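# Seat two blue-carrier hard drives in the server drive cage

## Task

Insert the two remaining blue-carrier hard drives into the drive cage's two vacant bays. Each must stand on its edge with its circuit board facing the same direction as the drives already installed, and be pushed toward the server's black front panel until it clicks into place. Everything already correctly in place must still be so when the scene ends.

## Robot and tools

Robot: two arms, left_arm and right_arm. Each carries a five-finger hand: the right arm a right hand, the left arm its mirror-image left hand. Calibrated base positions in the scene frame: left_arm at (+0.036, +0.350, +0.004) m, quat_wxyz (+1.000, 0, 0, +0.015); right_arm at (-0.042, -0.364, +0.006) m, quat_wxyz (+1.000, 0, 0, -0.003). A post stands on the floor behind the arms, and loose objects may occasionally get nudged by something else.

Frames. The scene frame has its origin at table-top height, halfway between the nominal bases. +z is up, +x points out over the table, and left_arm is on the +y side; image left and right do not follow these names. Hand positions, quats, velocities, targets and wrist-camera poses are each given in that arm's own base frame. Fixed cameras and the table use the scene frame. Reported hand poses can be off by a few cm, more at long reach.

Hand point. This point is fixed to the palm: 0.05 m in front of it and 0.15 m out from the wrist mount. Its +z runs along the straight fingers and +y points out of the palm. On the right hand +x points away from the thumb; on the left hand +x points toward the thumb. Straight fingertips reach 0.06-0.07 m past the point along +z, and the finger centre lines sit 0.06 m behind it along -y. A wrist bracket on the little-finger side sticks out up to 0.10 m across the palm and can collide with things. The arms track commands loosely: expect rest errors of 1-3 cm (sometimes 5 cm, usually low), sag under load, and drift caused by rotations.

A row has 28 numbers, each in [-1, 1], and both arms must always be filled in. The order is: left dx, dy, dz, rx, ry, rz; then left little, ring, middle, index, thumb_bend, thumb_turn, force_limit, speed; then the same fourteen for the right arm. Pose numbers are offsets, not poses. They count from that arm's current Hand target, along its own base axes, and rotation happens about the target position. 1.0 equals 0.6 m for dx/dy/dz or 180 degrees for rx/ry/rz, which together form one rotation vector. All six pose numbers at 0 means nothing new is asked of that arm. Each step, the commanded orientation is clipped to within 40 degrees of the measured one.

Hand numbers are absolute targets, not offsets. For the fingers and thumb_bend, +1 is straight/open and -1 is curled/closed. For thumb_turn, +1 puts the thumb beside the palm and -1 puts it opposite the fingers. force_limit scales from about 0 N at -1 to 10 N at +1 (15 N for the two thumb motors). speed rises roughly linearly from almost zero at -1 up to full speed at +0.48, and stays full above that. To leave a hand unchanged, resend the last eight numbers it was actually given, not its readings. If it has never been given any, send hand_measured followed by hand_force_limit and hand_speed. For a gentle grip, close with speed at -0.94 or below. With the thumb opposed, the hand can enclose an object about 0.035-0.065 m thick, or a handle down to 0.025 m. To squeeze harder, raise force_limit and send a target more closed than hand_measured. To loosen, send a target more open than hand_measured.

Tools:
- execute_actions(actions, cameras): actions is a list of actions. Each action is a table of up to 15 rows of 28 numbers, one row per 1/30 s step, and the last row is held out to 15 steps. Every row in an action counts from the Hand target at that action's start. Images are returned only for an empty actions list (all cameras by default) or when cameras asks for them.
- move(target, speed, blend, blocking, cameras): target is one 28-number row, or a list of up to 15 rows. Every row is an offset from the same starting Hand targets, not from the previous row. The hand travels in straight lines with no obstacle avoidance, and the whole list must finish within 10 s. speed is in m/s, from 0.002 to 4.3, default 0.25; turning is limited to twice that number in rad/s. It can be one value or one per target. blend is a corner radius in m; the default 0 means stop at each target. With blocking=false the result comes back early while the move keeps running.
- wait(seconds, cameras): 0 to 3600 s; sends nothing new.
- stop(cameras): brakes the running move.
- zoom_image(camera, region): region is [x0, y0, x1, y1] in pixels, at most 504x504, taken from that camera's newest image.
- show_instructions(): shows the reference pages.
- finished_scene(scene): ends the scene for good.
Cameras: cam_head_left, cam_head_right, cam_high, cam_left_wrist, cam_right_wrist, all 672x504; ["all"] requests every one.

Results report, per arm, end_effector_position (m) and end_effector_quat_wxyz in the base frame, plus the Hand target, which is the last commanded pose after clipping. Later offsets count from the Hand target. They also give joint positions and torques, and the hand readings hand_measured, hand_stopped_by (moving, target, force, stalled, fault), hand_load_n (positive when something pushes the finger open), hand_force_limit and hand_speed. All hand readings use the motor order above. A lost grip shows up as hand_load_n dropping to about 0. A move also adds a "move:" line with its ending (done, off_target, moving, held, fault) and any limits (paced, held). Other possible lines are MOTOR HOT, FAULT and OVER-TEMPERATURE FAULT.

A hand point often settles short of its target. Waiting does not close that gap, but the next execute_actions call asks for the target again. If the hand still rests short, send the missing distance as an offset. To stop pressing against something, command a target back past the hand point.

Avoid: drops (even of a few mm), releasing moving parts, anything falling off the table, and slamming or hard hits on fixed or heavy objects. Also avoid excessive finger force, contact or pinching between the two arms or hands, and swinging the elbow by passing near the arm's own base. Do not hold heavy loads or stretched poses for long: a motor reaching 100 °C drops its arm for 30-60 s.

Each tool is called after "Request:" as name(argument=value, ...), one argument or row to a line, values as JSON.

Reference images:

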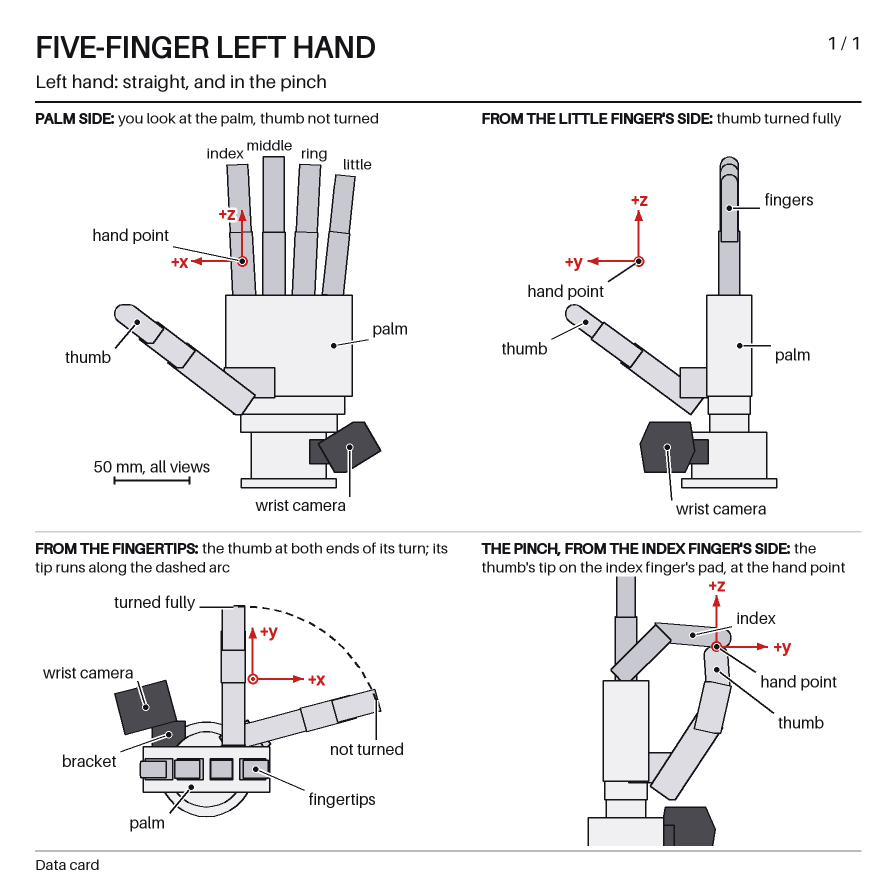

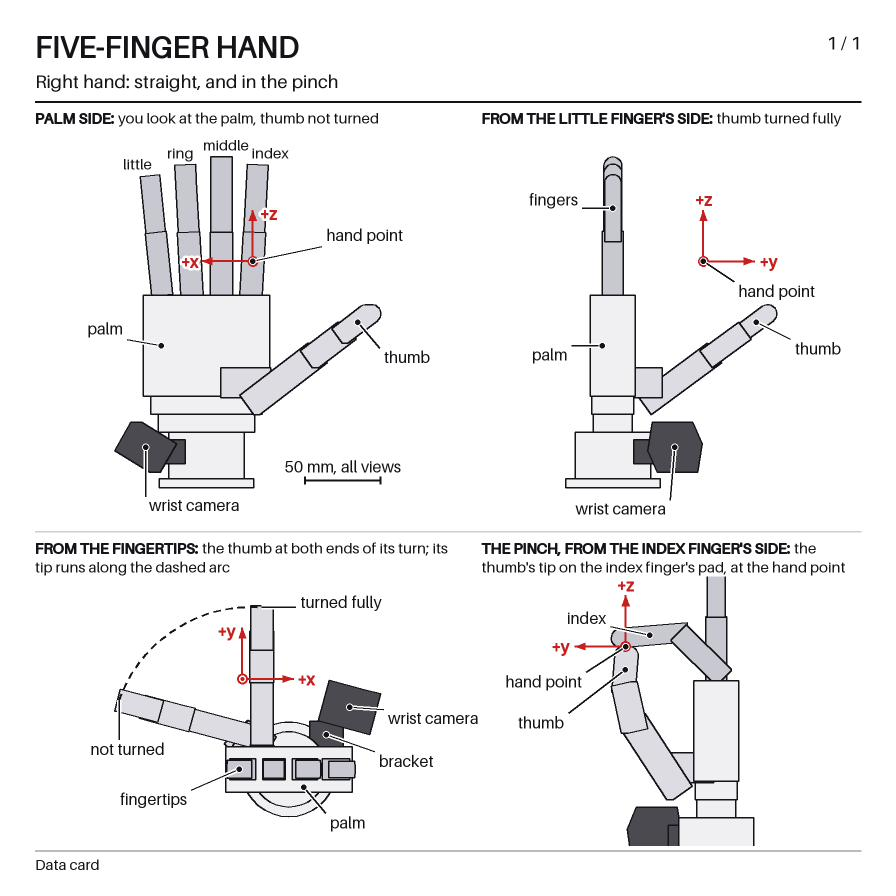

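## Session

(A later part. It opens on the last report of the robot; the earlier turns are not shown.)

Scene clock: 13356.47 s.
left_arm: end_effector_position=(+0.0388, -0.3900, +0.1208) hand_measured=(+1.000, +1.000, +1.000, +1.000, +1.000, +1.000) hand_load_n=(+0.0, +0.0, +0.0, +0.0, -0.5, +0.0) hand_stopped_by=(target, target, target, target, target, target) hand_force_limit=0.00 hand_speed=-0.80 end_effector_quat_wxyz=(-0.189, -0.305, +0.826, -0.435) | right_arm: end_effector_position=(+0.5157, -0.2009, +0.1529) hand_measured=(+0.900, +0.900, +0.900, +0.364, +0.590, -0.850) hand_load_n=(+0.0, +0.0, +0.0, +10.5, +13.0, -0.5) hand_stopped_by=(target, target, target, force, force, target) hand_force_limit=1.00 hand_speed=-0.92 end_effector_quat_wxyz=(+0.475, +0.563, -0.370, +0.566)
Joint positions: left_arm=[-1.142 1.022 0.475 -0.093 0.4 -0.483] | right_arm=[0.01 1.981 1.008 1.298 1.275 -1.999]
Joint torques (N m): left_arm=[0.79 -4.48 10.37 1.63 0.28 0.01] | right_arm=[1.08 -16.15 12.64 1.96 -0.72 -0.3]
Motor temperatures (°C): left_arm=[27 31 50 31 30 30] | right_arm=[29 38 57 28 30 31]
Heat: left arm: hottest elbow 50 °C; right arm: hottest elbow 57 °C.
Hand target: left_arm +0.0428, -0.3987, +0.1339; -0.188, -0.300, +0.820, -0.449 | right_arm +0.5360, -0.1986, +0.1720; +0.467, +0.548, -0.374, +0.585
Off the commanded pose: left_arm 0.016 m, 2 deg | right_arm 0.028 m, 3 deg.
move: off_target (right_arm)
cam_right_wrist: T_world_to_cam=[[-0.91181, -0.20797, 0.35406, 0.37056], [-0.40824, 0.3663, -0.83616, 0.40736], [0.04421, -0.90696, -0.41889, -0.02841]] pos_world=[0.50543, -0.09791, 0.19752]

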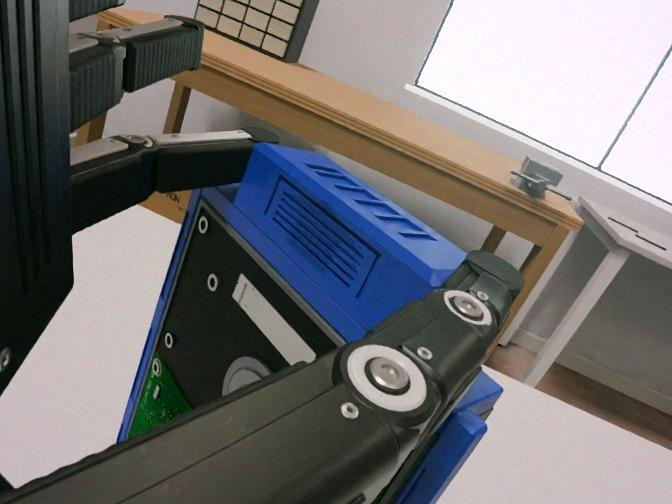

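Request:
move(
  target=[0,0,0,0,0,0,1,1,1,1,1,1,0,-0.8, 0,0,-0.02,0,0,0,0.9,0.9,0.9,-0.1,0.1,-0.85,1,-0.92],
  speed=0.04,
  cameras=[],
)

Request:
move(
  target=[0,0,0,0,0,0,1,1,1,1,1,1,0,-0.8, 0,0,-0.012,0,0,0,0.9,0.9,0.9,-0.1,0.1,-0.85,1,-0.92],
  speed=0.04,
  cameras=["cam_right_wrist","cam_high"],
)

Request:
zoom_image(
  camera="cam_high",
  region=[90, 240, 230, 380],
)

Scene clock: 13366.80 s.
left_arm: end_effector_position=(+0.0388, -0.3900, +0.1208) hand_measured=(+1.000, +1.000, +1.000, +1.000, +1.000, +1.000) hand_load_n=(+0.0, +0.0, +0.0, +0.0, +0.0, -0.5) hand_stopped_by=(target, target, target, target, target, target) hand_force_limit=0.00 hand_speed=-0.80 end_effector_quat_wxyz=(-0.189, -0.305, +0.826, -0.435) | right_arm: end_effector_position=(+0.5186, -0.2003, +0.1514) hand_measured=(+0.900, +0.900, +0.900, +0.364, +0.590, -0.850) hand_load_n=(+0.0, +0.0, +0.0, +10.0, +13.5, -2.0) hand_stopped_by=(target, target, target, force, force, target) hand_force_limit=1.00 hand_speed=-0.92 end_effector_quat_wxyz=(+0.475, +0.558, -0.370, +0.571)
Joint positions: left_arm=[-1.142 1.022 0.475 -0.093 0.4 -0.483] | right_arm=[0.011 1.998 1.018 1.335 1.273 -2.02]
Joint torques (N m): left_arm=[0.67 -4.48 10.37 1.63 0.28 0.01] | right_arm=[0.44 -14.68 11.64 1.5 -0.6 -0.15]
Motor temperatures (°C): left_arm=[27 31 50 31 30 30] | right_arm=[29 38 57 28 30 31]
Heat: left arm: hottest elbow 50 °C; right arm: hottest elbow 57 °C.
Hand target: left_arm +0.0428, -0.3987, +0.1339; -0.188, -0.300, +0.820, -0.449 | right_arm +0.5360, -0.1987, +0.1599; +0.467, +0.548, -0.374, +0.585
Off the commanded pose: left_arm 0.016 m, 2 deg | right_arm 0.019 m, 2 deg.
move: off_target (right_arm)

Scene clock: 13367.53 s.
left_arm: end_effector_position=(+0.0388, -0.3900, +0.1208) hand_measured=(+1.000, +1.000, +1.000, +1.000, +1.000, +1.000) hand_load_n=(+0.0, +0.0, +0.0, +0.0, +0.0, +0.0) hand_stopped_by=(target, target, target, target, target, target) hand_force_limit=0.00 hand_speed=-0.80 end_effector_quat_wxyz=(-0.189, -0.305, +0.826, -0.435) | right_arm: end_effector_position=(+0.5200, -0.1995, +0.1508) hand_measured=(+0.900, +0.900, +0.900, +0.364, +0.590, -0.850) hand_load_n=(+0.0, +0.0, +0.0, +9.5, +13.5, -3.0) hand_stopped_by=(target, target, target, force, force, target) hand_force_limit=1.00 hand_speed=-0.92 end_effector_quat_wxyz=(+0.475, +0.557, -0.370, +0.573)
Joint positions: left_arm=[-1.142 1.022 0.475 -0.093 0.4 -0.483] | right_arm=[0.012 2.006 1.023 1.353 1.272 -2.033]
Joint torques (N m): left_arm=[0.67 -4.48 10.37 1.63 0.28 0.01] | right_arm=[2.08 -14.74 11.4 1.54 -0.63 -0.07]
Motor temperatures (°C): left_arm=[27 31 50 31 30 30] | right_arm=[29 38 57 28 30 31]
Heat: left arm: hottest elbow 50 °C; right arm: hottest elbow 57 °C.
Hand target: left_arm +0.0428, -0.3987, +0.1339; -0.188, -0.300, +0.820, -0.449 | right_arm +0.5360, -0.1987, +0.1529; +0.467, +0.548, -0.374, +0.585
Off the commanded pose: left_arm 0.016 m, 2 deg | right_arm 0.016 m, 2 deg.
move: off_target (right_arm)
cam_right_wrist: T_world_to_cam=[[-0.91608, -0.20675, 0.34359, 0.37954], [-0.39758, 0.35668, -0.8454, 0.40081], [0.05224, -0.91106, -0.40895, -0.03472]] pos_world=[0.50885, -0.09612, 0.19424]
Images, in order (width x height): cam_high 672x504, cam_right_wrist 672x504.

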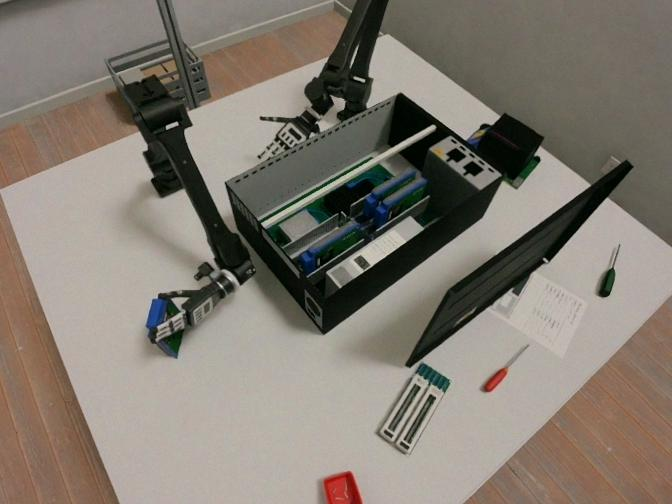

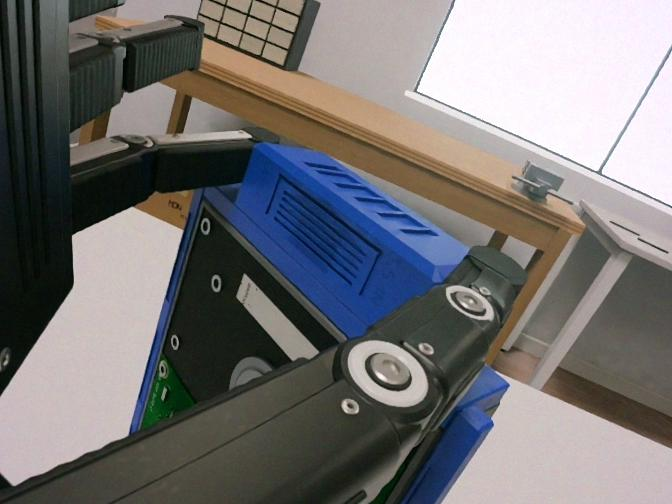

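Scaled by 3.600 from the camera's image (finer frame: 960x720).

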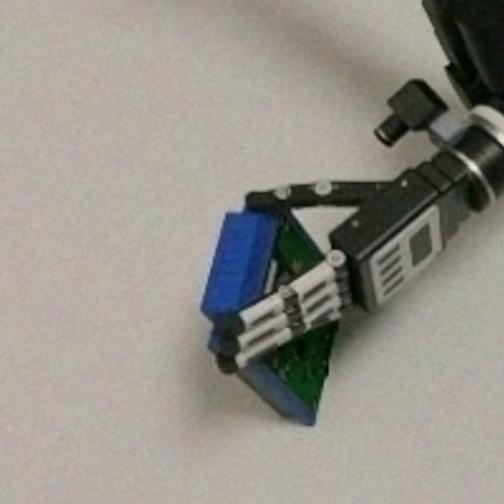

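Request:
move(
  target=[0,0,0,0,0,0,1,1,1,1,1,1,0,-0.8, -0.02,-0.001,-0.003,0,0,0,0.9,0.9,0.9,-0.1,0.1,-0.85,1,-0.92],
  speed=0.04,
  cameras=["cam_right_wrist"],
)

Scene clock: 13379.83 s.
left_arm: end_effector_position=(+0.0388, -0.3900, +0.1208) hand_measured=(+1.000, +1.000, +1.000, +1.000, +1.000, +1.000) hand_load_n=(+0.0, +0.0, +0.0, +0.0, +0.0, +0.0) hand_stopped_by=(target, target, target, target, target, target) hand_force_limit=0.00 hand_speed=-0.80 end_effector_quat_wxyz=(-0.189, -0.305, +0.826, -0.435) | right_arm: end_effector_position=(+0.5200, -0.1995, +0.1504) hand_measured=(+0.900, +0.900, +0.900, +0.364, +0.590, -0.850) hand_load_n=(+0.0, +0.0, +0.0, +10.5, +13.0, -1.5) hand_stopped_by=(target, target, target, force, force, target) hand_force_limit=1.00 hand_speed=-0.92 end_effector_quat_wxyz=(+0.472, +0.553, -0.372, +0.577)
Joint positions: left_arm=[-1.142 1.022 0.475 -0.093 0.4 -0.483] | right_arm=[0.012 2.009 1.023 1.371 1.27 -2.033]
Joint torques (N m): left_arm=[0.67 -4.42 10.39 1.63 0.28 0.01] | right_arm=[-0.32 -16.09 8.01 1.46 -0.61 -0.01]
Motor temperatures (°C): left_arm=[27 31 50 31 30 30] | right_arm=[29 39 56 28 30 30]
Heat: left arm: hottest elbow 50 °C; right arm: hottest elbow 56 °C.
Hand target: left_arm +0.0428, -0.3987, +0.1339; -0.188, -0.300, +0.820, -0.449 | right_arm +0.5240, -0.1993, +0.1509; +0.467, +0.548, -0.374, +0.585
Off the commanded pose: left_arm 0.016 m, 2 deg | right_arm 0.004 m, 1 deg.
move: done
cam_right_wrist: T_world_to_cam=[[-0.92049, -0.20821, 0.33067, 0.38366], [-0.38618, 0.35549, -0.85117, 0.39512], [0.05967, -0.9112, -0.40763, -0.03901]] pos_world=[0.50807, -0.09612, 0.19354]

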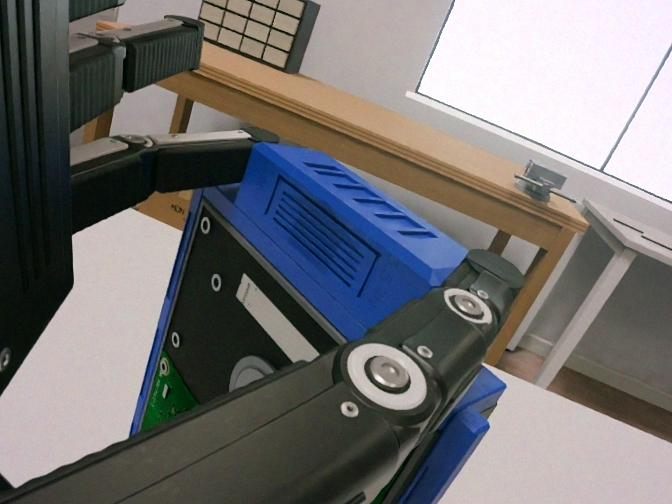

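Request:
move(
  target=[0,0,0,0,0,0,1,1,1,1,1,1,0,-0.8, 0,0,0,0,0,0,0.9,0.9,0.9,0.75,0.95,-0.85,0.1,-0.9],
  cameras=["cam_right_wrist"],
)

Scene clock: 13388.03 s.
left_arm: end_effector_position=(+0.0388, -0.3900, +0.1208) hand_measured=(+1.000, +1.000, +1.000, +1.000, +1.000, +1.000) hand_load_n=(+0.0, -0.5, +0.0, +0.0, +0.0, +0.0) hand_stopped_by=(target, target, target, target, target, target) hand_force_limit=0.00 hand_speed=-0.80 end_effector_quat_wxyz=(-0.189, -0.305, +0.826, -0.435) | right_arm: end_effector_position=(+0.5209, -0.1996, +0.1511) hand_measured=(+0.900, +0.900, +0.900, +0.750, +0.950, -0.850) hand_load_n=(+0.0, +0.0, +0.0, +0.0, +0.0, +0.0) hand_stopped_by=(target, target, target, target, target, target) hand_force_limit=0.10 hand_speed=-0.90 end_effector_quat_wxyz=(+0.470, +0.552, -0.372, +0.580)
Joint positions: left_arm=[-1.142 1.022 0.475 -0.093 0.4 -0.483] | right_arm=[0.012 2.009 1.023 1.375 1.265 -2.033]
Joint torques (N m): left_arm=[0.67 -4.48 10.4 1.62 0.28 0.01] | right_arm=[1.03 -16.03 7.76 1.32 -0.39 0]
Heat: left arm: hottest elbow 50 °C; right arm: hottest elbow 54 °C.
Hand target: left_arm +0.0428, -0.3987, +0.1339; -0.188, -0.300, +0.820, -0.449 | right_arm +0.5240, -0.1993, +0.1509; +0.467, +0.548, -0.374, +0.585
Off the commanded pose: left_arm 0.016 m, 2 deg | right_arm 0.003 m, 1 deg.
move: done
cam_right_wrist: T_world_to_cam=[[-0.92103, -0.21183, 0.32684, 0.38427], [-0.3839, 0.35224, -0.85355, 0.39458], [0.06568, -0.91162, -0.40575, -0.04227]] pos_world=[0.50818, -0.09612, 0.19405]

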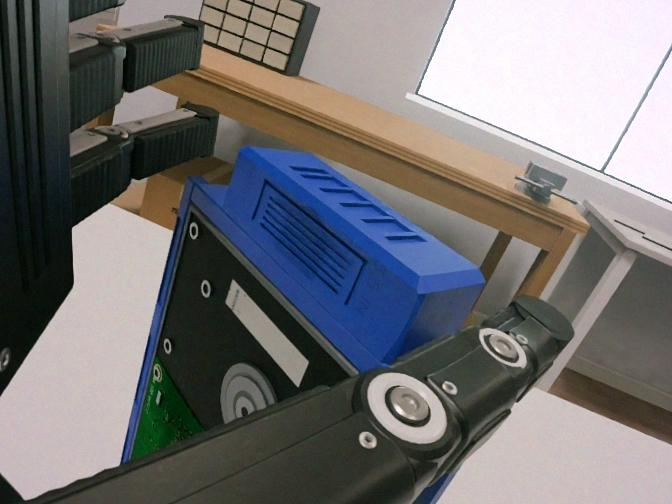

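Request:
move(
  target=[
    [0,0,0,0,0,0,1,1,1,1,1,1,0,-0.8, 0,0,0.06,0,0,0,0.9,0.9,0.9,0.75,0.95,-0.85,0.1,-0.9],
    [0,0,0,0,0,0,1,1,1,1,1,1,0,-0.8, 0.0,0,0.28,0,0,0,1,1,1,1,1,-0.85,0.1,-0.8],
  ],
  speed=[0.05,0.1],
  cameras=["cam_right_wrist","cam_high","cam_head_left"],
)

Scene clock: 13408.07 s.
left_arm: end_effector_position=(+0.0388, -0.3900, +0.1208) hand_measured=(+1.000, +1.000, +1.000, +1.000, +1.000, +1.000) hand_load_n=(+0.0, +0.0, +0.0, +0.0, +0.0, +0.0) hand_stopped_by=(target, target, target, target, target, target) hand_force_limit=0.00 hand_speed=-0.80 end_effector_quat_wxyz=(-0.189, -0.305, +0.826, -0.435) | right_arm: end_effector_position=(+0.5141, -0.1997, +0.2941) hand_measured=(+1.000, +1.000, +1.000, +1.000, +1.000, -0.850) hand_load_n=(+0.0, +0.0, +0.0, +0.0, +0.0, +0.5) hand_stopped_by=(target, target, target, target, target, target) hand_force_limit=0.10 hand_speed=-0.80 end_effector_quat_wxyz=(+0.478, +0.563, -0.361, +0.569)
Joint positions: left_arm=[-1.142 1.022 0.475 -0.093 0.4 -0.483] | right_arm=[0.012 1.703 1.071 0.985 1.264 -2.037]
Joint torques (N m): left_arm=[0.67 -4.48 10.39 1.63 0.28 0.01] | right_arm=[0.91 -15.38 14.45 0.79 -0.4 0.03]
Heat: left arm: hottest elbow 50 °C; right arm: hottest elbow 53 °C.
Hand target: left_arm +0.0428, -0.3987, +0.1339; -0.188, -0.300, +0.820, -0.449 | right_arm +0.5240, -0.1992, +0.3191; +0.467, +0.548, -0.374, +0.585
Off the commanded pose: left_arm 0.016 m, 2 deg | right_arm 0.027 m, 3 deg.
move: off_target (right_arm); target 2's new numbers were sent with right_arm's hand 0.027 m and 3 deg from that target
cam_right_wrist: T_world_to_cam=[[-0.90692, -0.21149, 0.36438, 0.31314], [-0.41839, 0.35052, -0.8379, 0.52689], [0.04949, -0.91236, -0.40638, 0.02448]] pos_world=[0.50323, -0.09613, 0.33733]
Images, in order (width x height): cam_head_left 672x504, cam_high 672x504, cam_right_wrist 672x504.

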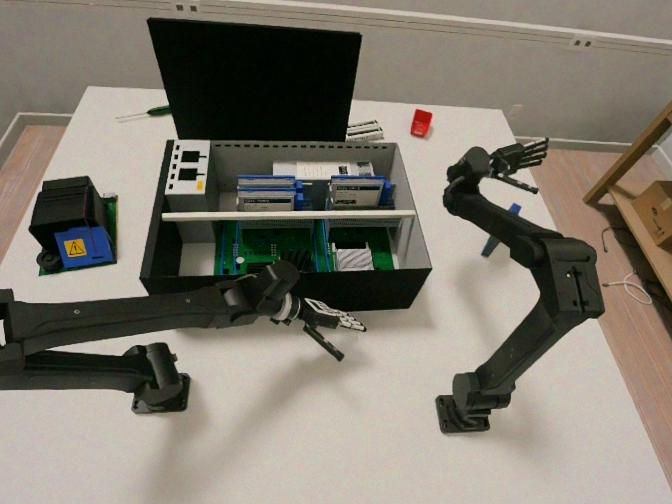

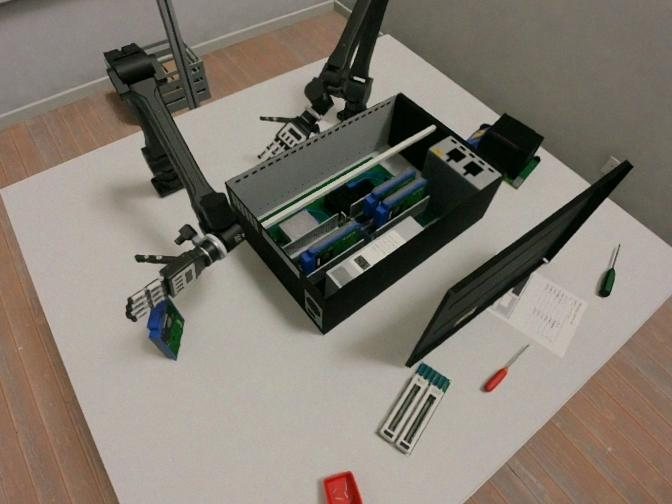

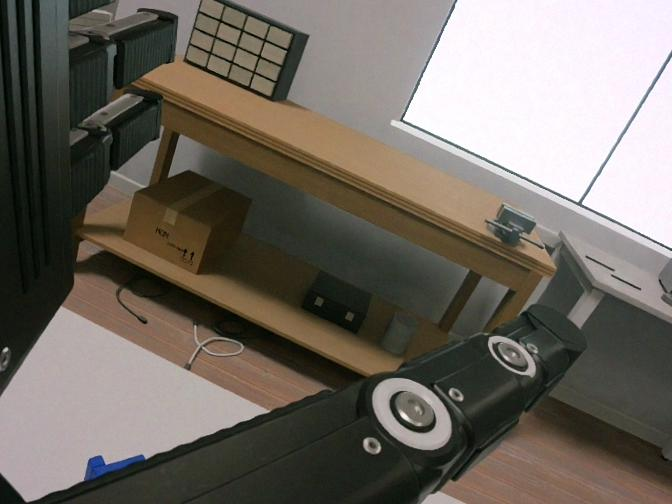

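Request:
move(
  target=[0,0,0,0,0,0,1,1,1,1,1,1,0,-0.8, -0.1567,0.0567,-0.0483,0.0432,0.0257,0.5056,1,1,1,1,1,1,0.1,-0.6],
  speed=0.15,
  cameras=["cam_right_wrist","cam_high"],
)

Scene clock: 13446.30 s.
left_arm: end_effector_position=(+0.0388, -0.3900, +0.1208) hand_measured=(+1.000, +1.000, +1.000, +1.000, +1.000, +1.000) hand_load_n=(+0.0, +0.0, +0.0, +0.0, +0.0, +0.0) hand_stopped_by=(target, target, target, target, target, target) hand_force_limit=0.00 hand_speed=-0.80 end_effector_quat_wxyz=(-0.189, -0.305, +0.826, -0.435) | right_arm: end_effector_position=(+0.4298, -0.1617, +0.2929) hand_measured=(+1.000, +1.000, +1.000, +1.000, +1.000, +1.000) hand_load_n=(+0.0, +0.0, +0.0, +0.0, +0.0, +0.0) hand_stopped_by=(target, target, target, target, target, target) hand_force_limit=0.10 hand_speed=-0.60 end_effector_quat_wxyz=(-0.106, +0.696, +0.119, +0.700)
Joint positions: left_arm=[-1.142 1.022 0.475 -0.093 0.4 -0.483] | right_arm=[-0.628 0.952 0.529 0.427 -0.948 -1.586]
Joint torques (N m): left_arm=[0.73 -4.48 10.39 1.63 0.28 0.01] | right_arm=[-0.26 -1.67 11.67 1.65 -0.09 0.17]
Motor temperatures (°C): left_arm=[27 31 50 31 30 30] | right_arm=[29 39 56 27 30 30]
Heat: left arm: hottest elbow 50 °C; right arm: hottest elbow 56 °C.
Hand target: left_arm +0.0428, -0.3987, +0.1339; -0.188, -0.300, +0.820, -0.449 | right_arm +0.4300, -0.1651, +0.2899; -0.111, +0.698, +0.111, +0.698
Off the commanded pose: left_arm 0.016 m, 2 deg | right_arm 0.005 m, 1 deg.
move: done
cam_right_wrist: T_world_to_cam=[[0.27434, -0.92421, 0.26565, -0.34889], [-0.44884, -0.36738, -0.8146, 0.36756], [0.85046, 0.10424, -0.51561, -0.08506]] pos_world=[0.33303, -0.17855, 0.34824]
Images, in order (width x height): cam_high 672x504, cam_right_wrist 672x504.

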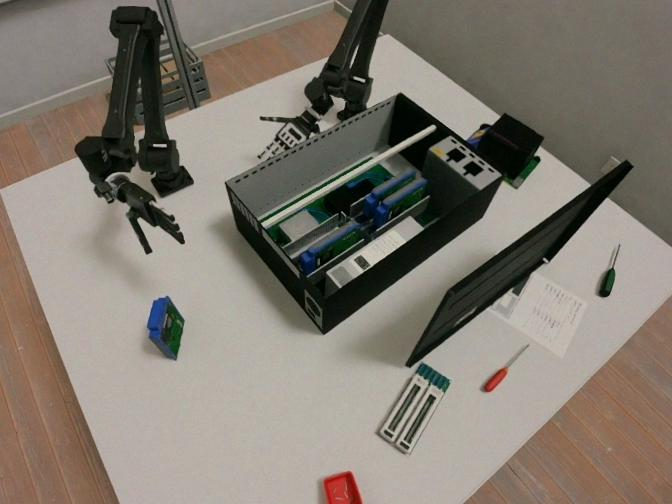

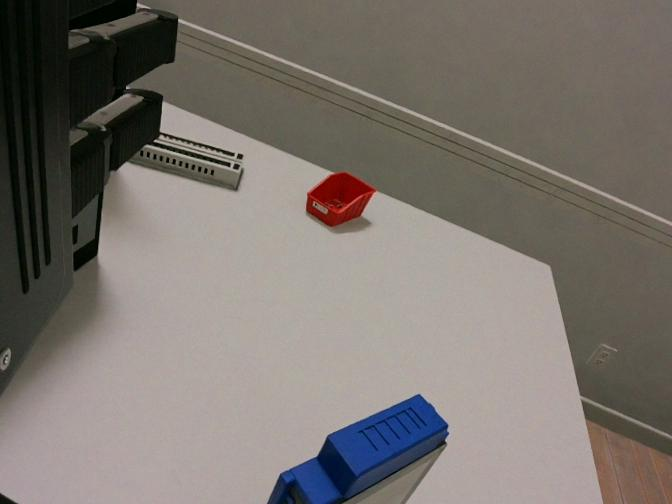

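Request:
move(
  target=[0,0,0,0,0,0,1,1,1,1,1,1,0,-0.8, -0.0167,0,-0.1,0,0,0,1,1,1,1,1,1,0.1,-0.6],
  speed=0.12,
  cameras=["cam_right_wrist"],
)

Request:
zoom_image(
  camera="cam_right_wrist",
  region=[200, 250, 504, 504],
)

Scene clock: 13458.83 s.
left_arm: end_effector_position=(+0.0388, -0.3900, +0.1208) hand_measured=(+1.000, +1.000, +1.000, +1.000, +1.000, +1.000) hand_load_n=(+0.0, +0.0, +0.0, +0.0, +0.0, -0.5) hand_stopped_by=(target, target, target, target, target, target) hand_force_limit=0.00 hand_speed=-0.80 end_effector_quat_wxyz=(-0.189, -0.305, +0.826, -0.435) | right_arm: end_effector_position=(+0.4221, -0.1633, +0.2358) hand_measured=(+1.000, +1.000, +1.000, +1.000, +1.000, +1.000) hand_load_n=(+0.0, +0.0, +0.0, +0.0, +0.0, +0.0) hand_stopped_by=(target, target, target, target, target, target) hand_force_limit=0.10 hand_speed=-0.60 end_effector_quat_wxyz=(-0.107, +0.697, +0.118, +0.699)
Joint positions: left_arm=[-1.142 1.022 0.475 -0.093 0.4 -0.483] | right_arm=[-0.65 1.055 0.416 0.639 -0.969 -1.586]
Joint torques (N m): left_arm=[0.73 -4.42 10.4 1.63 0.28 0.01] | right_arm=[0.03 -3.08 9.58 1.63 -0.1 0.17]
Heat: left arm: hottest elbow 50 °C; right arm: hottest elbow 54 °C.
Hand target: left_arm +0.0428, -0.3987, +0.1339; -0.188, -0.300, +0.820, -0.449 | right_arm +0.4199, -0.1652, +0.2300; -0.111, +0.698, +0.111, +0.698
Off the commanded pose: left_arm 0.016 m, 2 deg | right_arm 0.006 m, 1 deg.
move: done
cam_right_wrist: T_world_to_cam=[[0.27562, -0.92475, 0.26243, -0.33295], [-0.45152, -0.36556, -0.81394, 0.31819], [0.84862, 0.10584, -0.5183, -0.10616]] pos_world=[0.32553, -0.18034, 0.29134]

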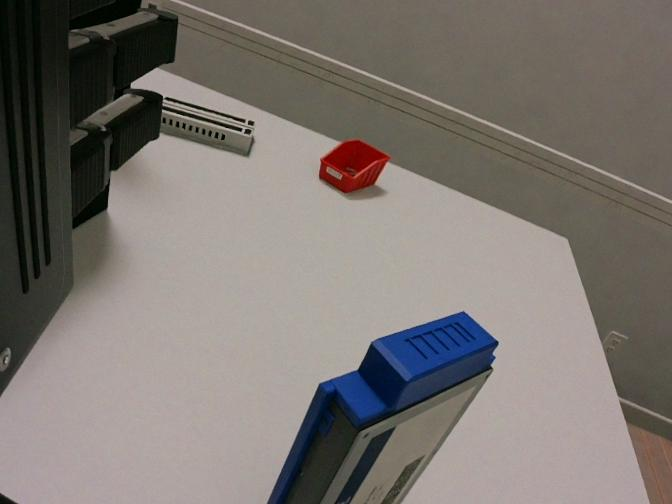

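Scaled by 1.658 from the camera's image (finer frame: 960x720).

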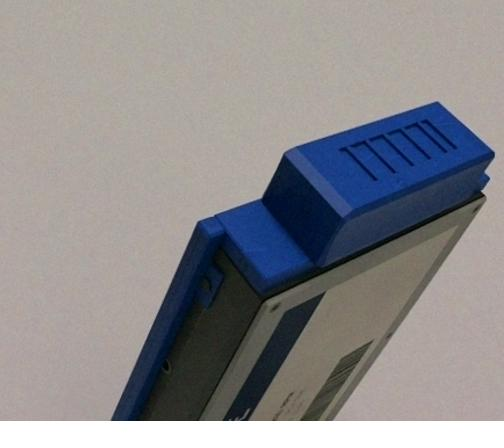

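Request:
move(
  target=[
    [0,0,0,0,0,0,1,1,1,1,1,1,0,-0.8, 0.011,0.007,-0.1,0,0,0.011,0.8,0.8,0.8,0.8,1,-1,0.1,-0.6],
    [0,0,0,0,0,0,1,1,1,1,1,1,0,-0.8, 0.011,0.007,-0.2833,0,0,0.011,0.8,0.8,0.8,0.8,1,-1,0.1,-0.6],
  ],
  speed=0.08,
  cameras=["cam_right_wrist","cam_high"],
)

Request:
zoom_image(
  camera="cam_high",
  region=[70, 220, 220, 380],
)

Scene clock: 13520.37 s.
left_arm: end_effector_position=(+0.0388, -0.3900, +0.1208) hand_measured=(+1.000, +1.000, +1.000, +1.000, +1.000, +1.000) hand_load_n=(+0.0, +0.0, -0.5, +0.0, +0.0, +0.0) hand_stopped_by=(target, target, target, target, target, target) hand_force_limit=0.00 hand_speed=-0.80 end_effector_quat_wxyz=(-0.189, -0.305, +0.826, -0.435) | right_arm: end_effector_position=(+0.4260, -0.1606, +0.0611) hand_measured=(+0.800, +0.800, +0.800, +0.800, +1.000, -1.000) hand_load_n=(+0.0, +0.0, +0.0, +0.0, +0.0, +0.0) hand_stopped_by=(target, target, target, target, target, target) hand_force_limit=0.10 hand_speed=-0.60 end_effector_quat_wxyz=(-0.120, +0.698, +0.125, +0.695)
Joint positions: left_arm=[-1.142 1.022 0.475 -0.093 0.4 -0.483] | right_arm=[-0.65 1.853 0.318 1.525 -0.998 -1.586]
Joint torques (N m): left_arm=[0.67 -4.48 10.39 1.63 0.28 0.01] | right_arm=[-0.03 -8.59 2.85 2.09 -0.06 0.14]
Motor temperatures (°C): left_arm=[27 31 50 31 30 30] | right_arm=[29 37 50 28 29 30]
Heat: left arm: hottest elbow 50 °C; right arm: hottest elbow 50 °C.
Hand target: left_arm +0.0428, -0.3987, +0.1339; -0.188, -0.300, +0.820, -0.449 | right_arm +0.4265, -0.1610, +0.0600; -0.123, +0.696, +0.123, +0.696
Off the commanded pose: left_arm 0.016 m, 2 deg | right_arm 0.001 m, 0 deg.
move: done
cam_right_wrist: T_world_to_cam=[[0.30374, -0.91839, 0.25359, -0.29616], [-0.44803, -0.37258, -0.81269, 0.17602], [0.84084, 0.13324, -0.52463, -0.19217]] pos_world=[0.3304, -0.18081, 0.11733]
Images, in order (width x height): cam_high 672x504, cam_right_wrist 672x504.

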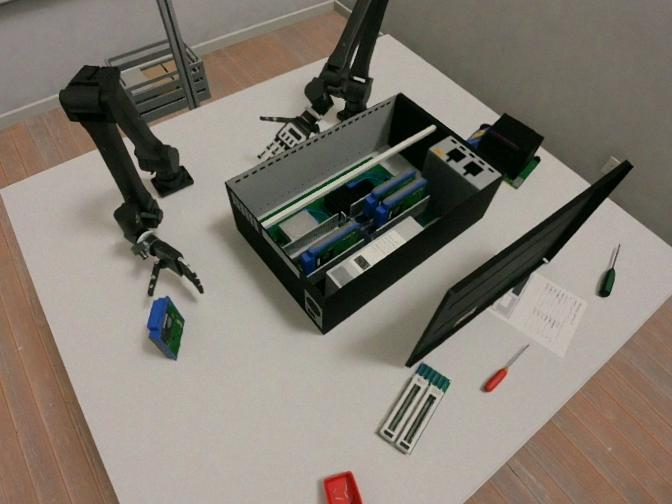

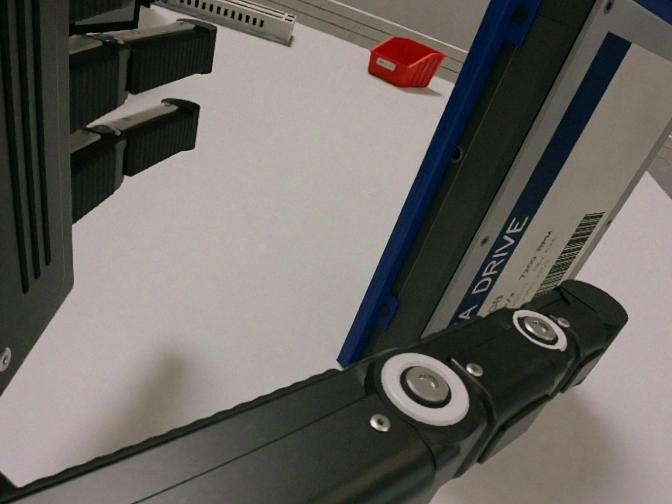

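Scaled by 3.150 from the camera's image (finer frame: 960x720).

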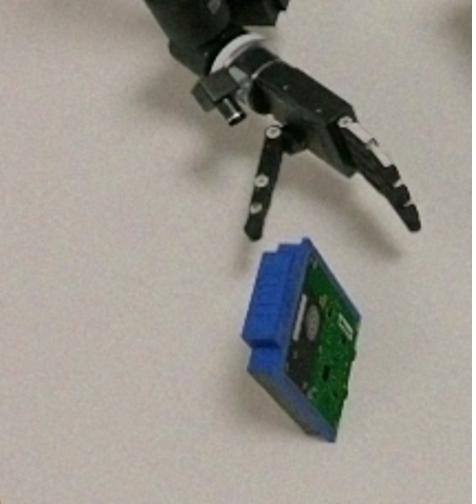

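Request:
move(
  target=[0,0,0,0,0,0,1,1,1,1,1,1,0,-0.8, 0.0513,-0.0292,0.005,0,0,0,0.8,0.8,0.8,0.8,1,-1,0.1,-0.6],
  speed=0.05,
  cameras=["cam_right_wrist","cam_high"],
)

Request:
zoom_image(
  camera="cam_high",
  region=[100, 240, 220, 360],
)

Scene clock: 13619.17 s.
left_arm: end_effector_position=(+0.0388, -0.3900, +0.1208) hand_measured=(+1.000, +1.000, +1.000, +1.000, +1.000, +1.000) hand_load_n=(+0.0, +0.0, +0.0, +0.0, +0.0, +0.0) hand_stopped_by=(target, target, target, target, target, target) hand_force_limit=0.00 hand_speed=-0.80 end_effector_quat_wxyz=(-0.189, -0.305, +0.826, -0.435) | right_arm: end_effector_position=(+0.4494, -0.1772, +0.0643) hand_measured=(+0.800, +0.800, +0.800, +0.800, +1.000, -1.000) hand_load_n=(+0.0, +0.0, +0.0, +0.0, +0.0, +0.0) hand_stopped_by=(target, target, target, target, target, target) hand_force_limit=0.10 hand_speed=-0.60 end_effector_quat_wxyz=(-0.117, +0.697, +0.125, +0.696)
Joint positions: left_arm=[-1.142 1.022 0.475 -0.093 0.4 -0.483] | right_arm=[-0.645 1.853 0.392 1.457 -0.989 -1.585]
Joint torques (N m): left_arm=[0.73 -4.48 10.39 1.62 0.28 0.01] | right_arm=[1.49 -8.59 5.41 1.22 0.16 0.14]
Motor temperatures (°C): left_arm=[27 31 50 31 30 30] | right_arm=[29 36 45 28 29 30]
Heat: left arm: hottest elbow 50 °C; right arm: hottest elbow 45 °C.
Hand target: left_arm +0.0428, -0.3987, +0.1339; -0.188, -0.300, +0.820, -0.449 | right_arm +0.4574, -0.1786, +0.0632; -0.123, +0.696, +0.123, +0.696
Off the commanded pose: left_arm 0.016 m, 2 deg | right_arm 0.008 m, 1 deg.
move: done
cam_right_wrist: T_world_to_cam=[[0.29921, -0.9189, 0.25708, -0.31763], [-0.44615, -0.37289, -0.81358, 0.18211], [0.84346, 0.12874, -0.52154, -0.21011]] pos_world=[0.35351, -0.19691, 0.12024]
Images, in order (width x height): cam_high 672x504, cam_right_wrist 672x504.

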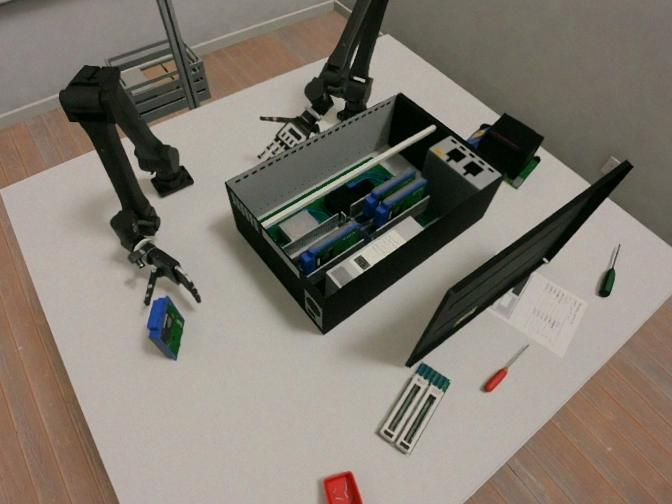

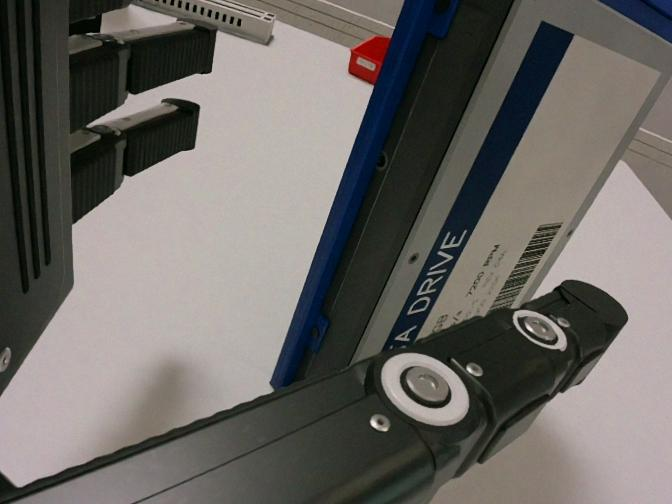

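Scaled by 4.200 from the camera's image (finer frame: 960x720).

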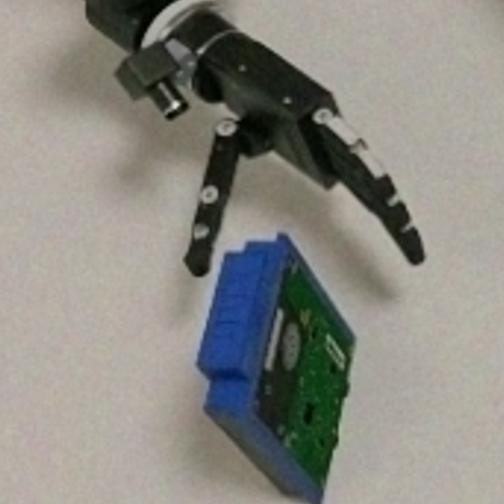

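Request:
zoom_image(
  camera="cam_right_wrist",
  region=[260, 100, 560, 325],
)

Scaled by 1.680 from the camera's image (finer frame: 960x720).

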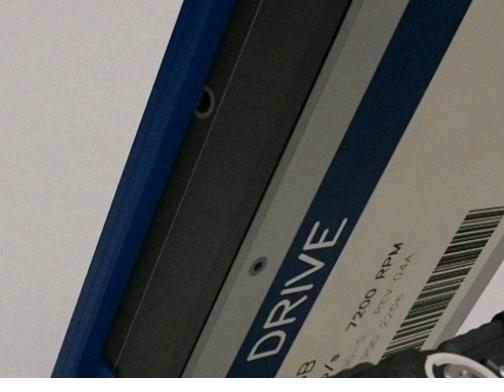

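Request:
move(
  target=[0,0,0,0,0,0,1,1,1,1,1,1,0,-0.8, 0.042,-0.0277,0.005,0,0,0,0.8,0.8,0.8,0.8,1,-1,0.1,-0.6],
  speed=0.04,
  cameras=["cam_right_wrist","cam_high"],
)

Request:
zoom_image(
  camera="cam_right_wrist",
  region=[150, 50, 550, 350],
)

Request:
zoom_image(
  camera="cam_high",
  region=[100, 240, 220, 360],
)

Scene clock: 13667.47 s.
left_arm: end_effector_position=(+0.0388, -0.3900, +0.1208) hand_measured=(+1.000, +1.000, +1.000, +1.000, +1.000, +1.000) hand_load_n=(+0.0, +0.0, +0.0, +0.0, +0.0, +0.0) hand_stopped_by=(target, target, target, target, target, target) hand_force_limit=0.00 hand_speed=-0.80 end_effector_quat_wxyz=(-0.189, -0.305, +0.826, -0.435) | right_arm: end_effector_position=(+0.4734, -0.1931, +0.0670) hand_measured=(+0.800, +0.800, +0.800, +0.800, +1.000, -1.000) hand_load_n=(+0.0, +0.0, +0.0, +0.0, +0.0, +0.5) hand_stopped_by=(target, target, target, target, target, target) hand_force_limit=0.10 hand_speed=-0.60 end_effector_quat_wxyz=(-0.118, +0.697, +0.124, +0.696)
Joint positions: left_arm=[-1.142 1.022 0.475 -0.093 0.4 -0.483] | right_arm=[-0.64 1.859 0.468 1.384 -0.984 -1.585]
Joint torques (N m): left_arm=[0.73 -4.42 10.37 1.65 0.28 0.01] | right_arm=[2.2 -8.76 6.26 1.25 0.15 0.12]
Heat: left arm: hottest elbow 50 °C; right arm: hottest elbow 45 °C.
Hand target: left_arm +0.0428, -0.3987, +0.1339; -0.188, -0.300, +0.820, -0.449 | right_arm +0.4826, -0.1950, +0.0660; -0.123, +0.696, +0.123, +0.696
Off the commanded pose: left_arm 0.016 m, 2 deg | right_arm 0.009 m, 1 deg.
move: done
cam_right_wrist: T_world_to_cam=[[0.29991, -0.919, 0.25592, -0.3404], [-0.44698, -0.37237, -0.81336, 0.18957], [0.84277, 0.12954, -0.52245, -0.22638]] pos_world=[0.37761, -0.21291, 0.12304]
Images, in order (width x height): cam_high 672x504, cam_right_wrist 672x504.

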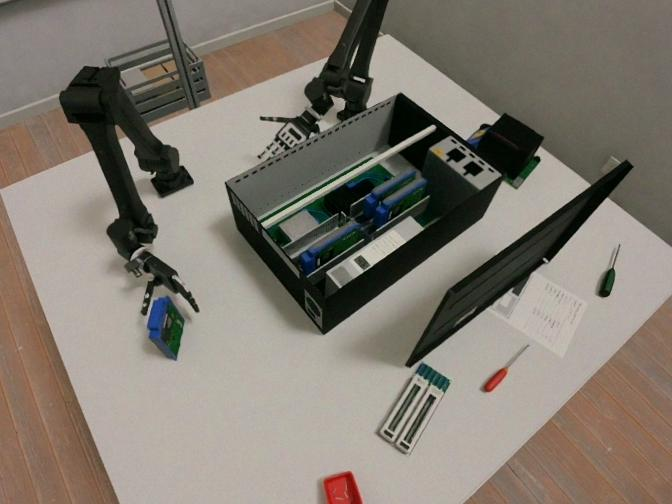

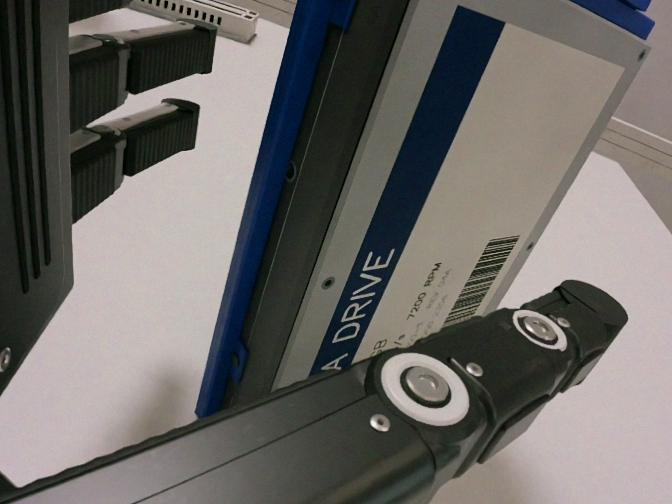

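Scaled by 1.260 from the camera's image (finer frame: 960x720).

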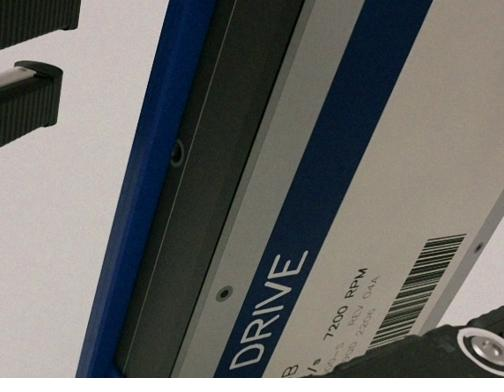

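Scaled by 4.200 from the camera's image (finer frame: 960x720).

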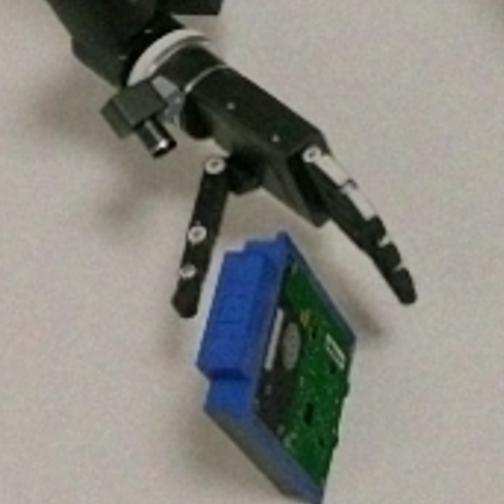

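Request:
move(
  target=[0,0,0,0,0,0,1,1,1,1,1,1,0,-0.8, 0.0247,-0.0092,0,0,0,0,0.8,0.8,0.8,0.8,1,-1,0.1,-0.6],
  speed=0.03,
  cameras=["cam_right_wrist","cam_high"],
)

Request:
zoom_image(
  camera="cam_right_wrist",
  region=[150, 50, 550, 350],
)

Request:
zoom_image(
  camera="cam_high",
  region=[100, 240, 220, 360],
)

Scene clock: 13729.23 s.
left_arm: end_effector_position=(+0.0388, -0.3900, +0.1208) hand_measured=(+1.000, +1.000, +1.000, +1.000, +1.000, +1.000) hand_load_n=(+0.0, +0.0, +0.0, +0.0, +0.0, +0.0) hand_stopped_by=(target, target, target, target, target, target) hand_force_limit=0.00 hand_speed=-0.80 end_effector_quat_wxyz=(-0.189, -0.305, +0.826, -0.435) | right_arm: end_effector_position=(+0.4875, -0.1984, +0.0665) hand_measured=(+0.800, +0.800, +0.800, +0.800, +1.000, -1.000) hand_load_n=(+0.0, +0.0, +0.0, +0.0, +0.0, +0.0) hand_stopped_by=(target, target, target, target, target, target) hand_force_limit=0.10 hand_speed=-0.60 end_effector_quat_wxyz=(-0.118, +0.698, +0.124, +0.696)
Joint positions: left_arm=[-1.142 1.022 0.475 -0.093 0.4 -0.483] | right_arm=[-0.628 1.871 0.509 1.355 -0.972 -1.585]
Joint torques (N m): left_arm=[0.73 -4.42 10.39 1.63 0.28 0.01] | right_arm=[1.08 -9.58 6.75 1.17 0.16 0.06]
Heat: left arm: hottest elbow 50 °C; right arm: hottest elbow 45 °C.
Hand target: left_arm +0.0428, -0.3987, +0.1339; -0.188, -0.300, +0.820, -0.449 | right_arm +0.4974, -0.2006, +0.0660; -0.123, +0.696, +0.123, +0.696
Off the commanded pose: left_arm 0.016 m, 2 deg | right_arm 0.010 m, 1 deg.
move: done
cam_right_wrist: T_world_to_cam=[[0.30028, -0.9192, 0.25475, -0.34954], [-0.44799, -0.37169, -0.81311, 0.19402], [0.8421, 0.13003, -0.52341, -0.23742]] pos_world=[0.39181, -0.21831, 0.12254]
Images, in order (width x height): cam_high 672x504, cam_right_wrist 672x504.

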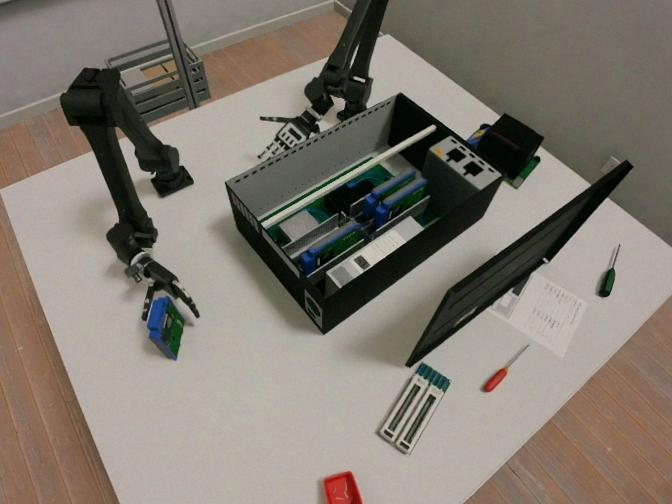

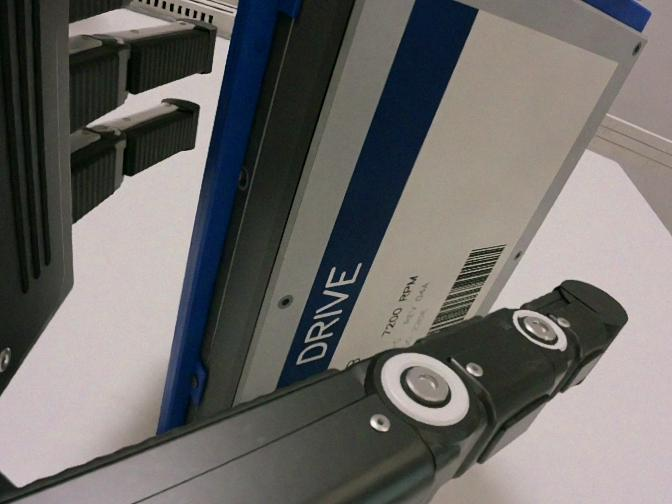

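Scaled by 1.260 from the camera's image (finer frame: 960x720).

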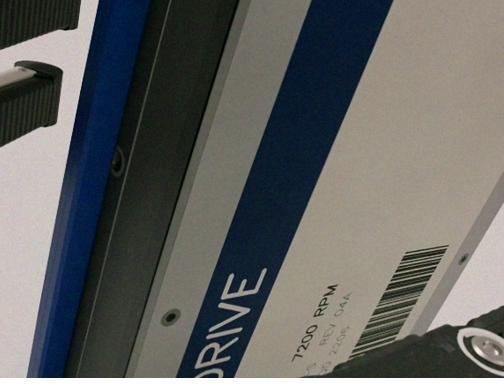

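Scaled by 4.200 from the camera's image (finer frame: 960x720).

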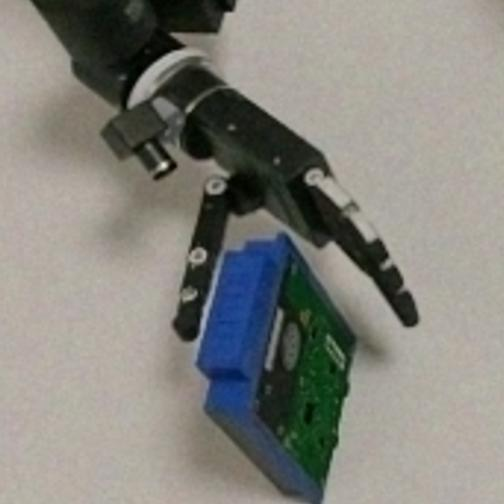

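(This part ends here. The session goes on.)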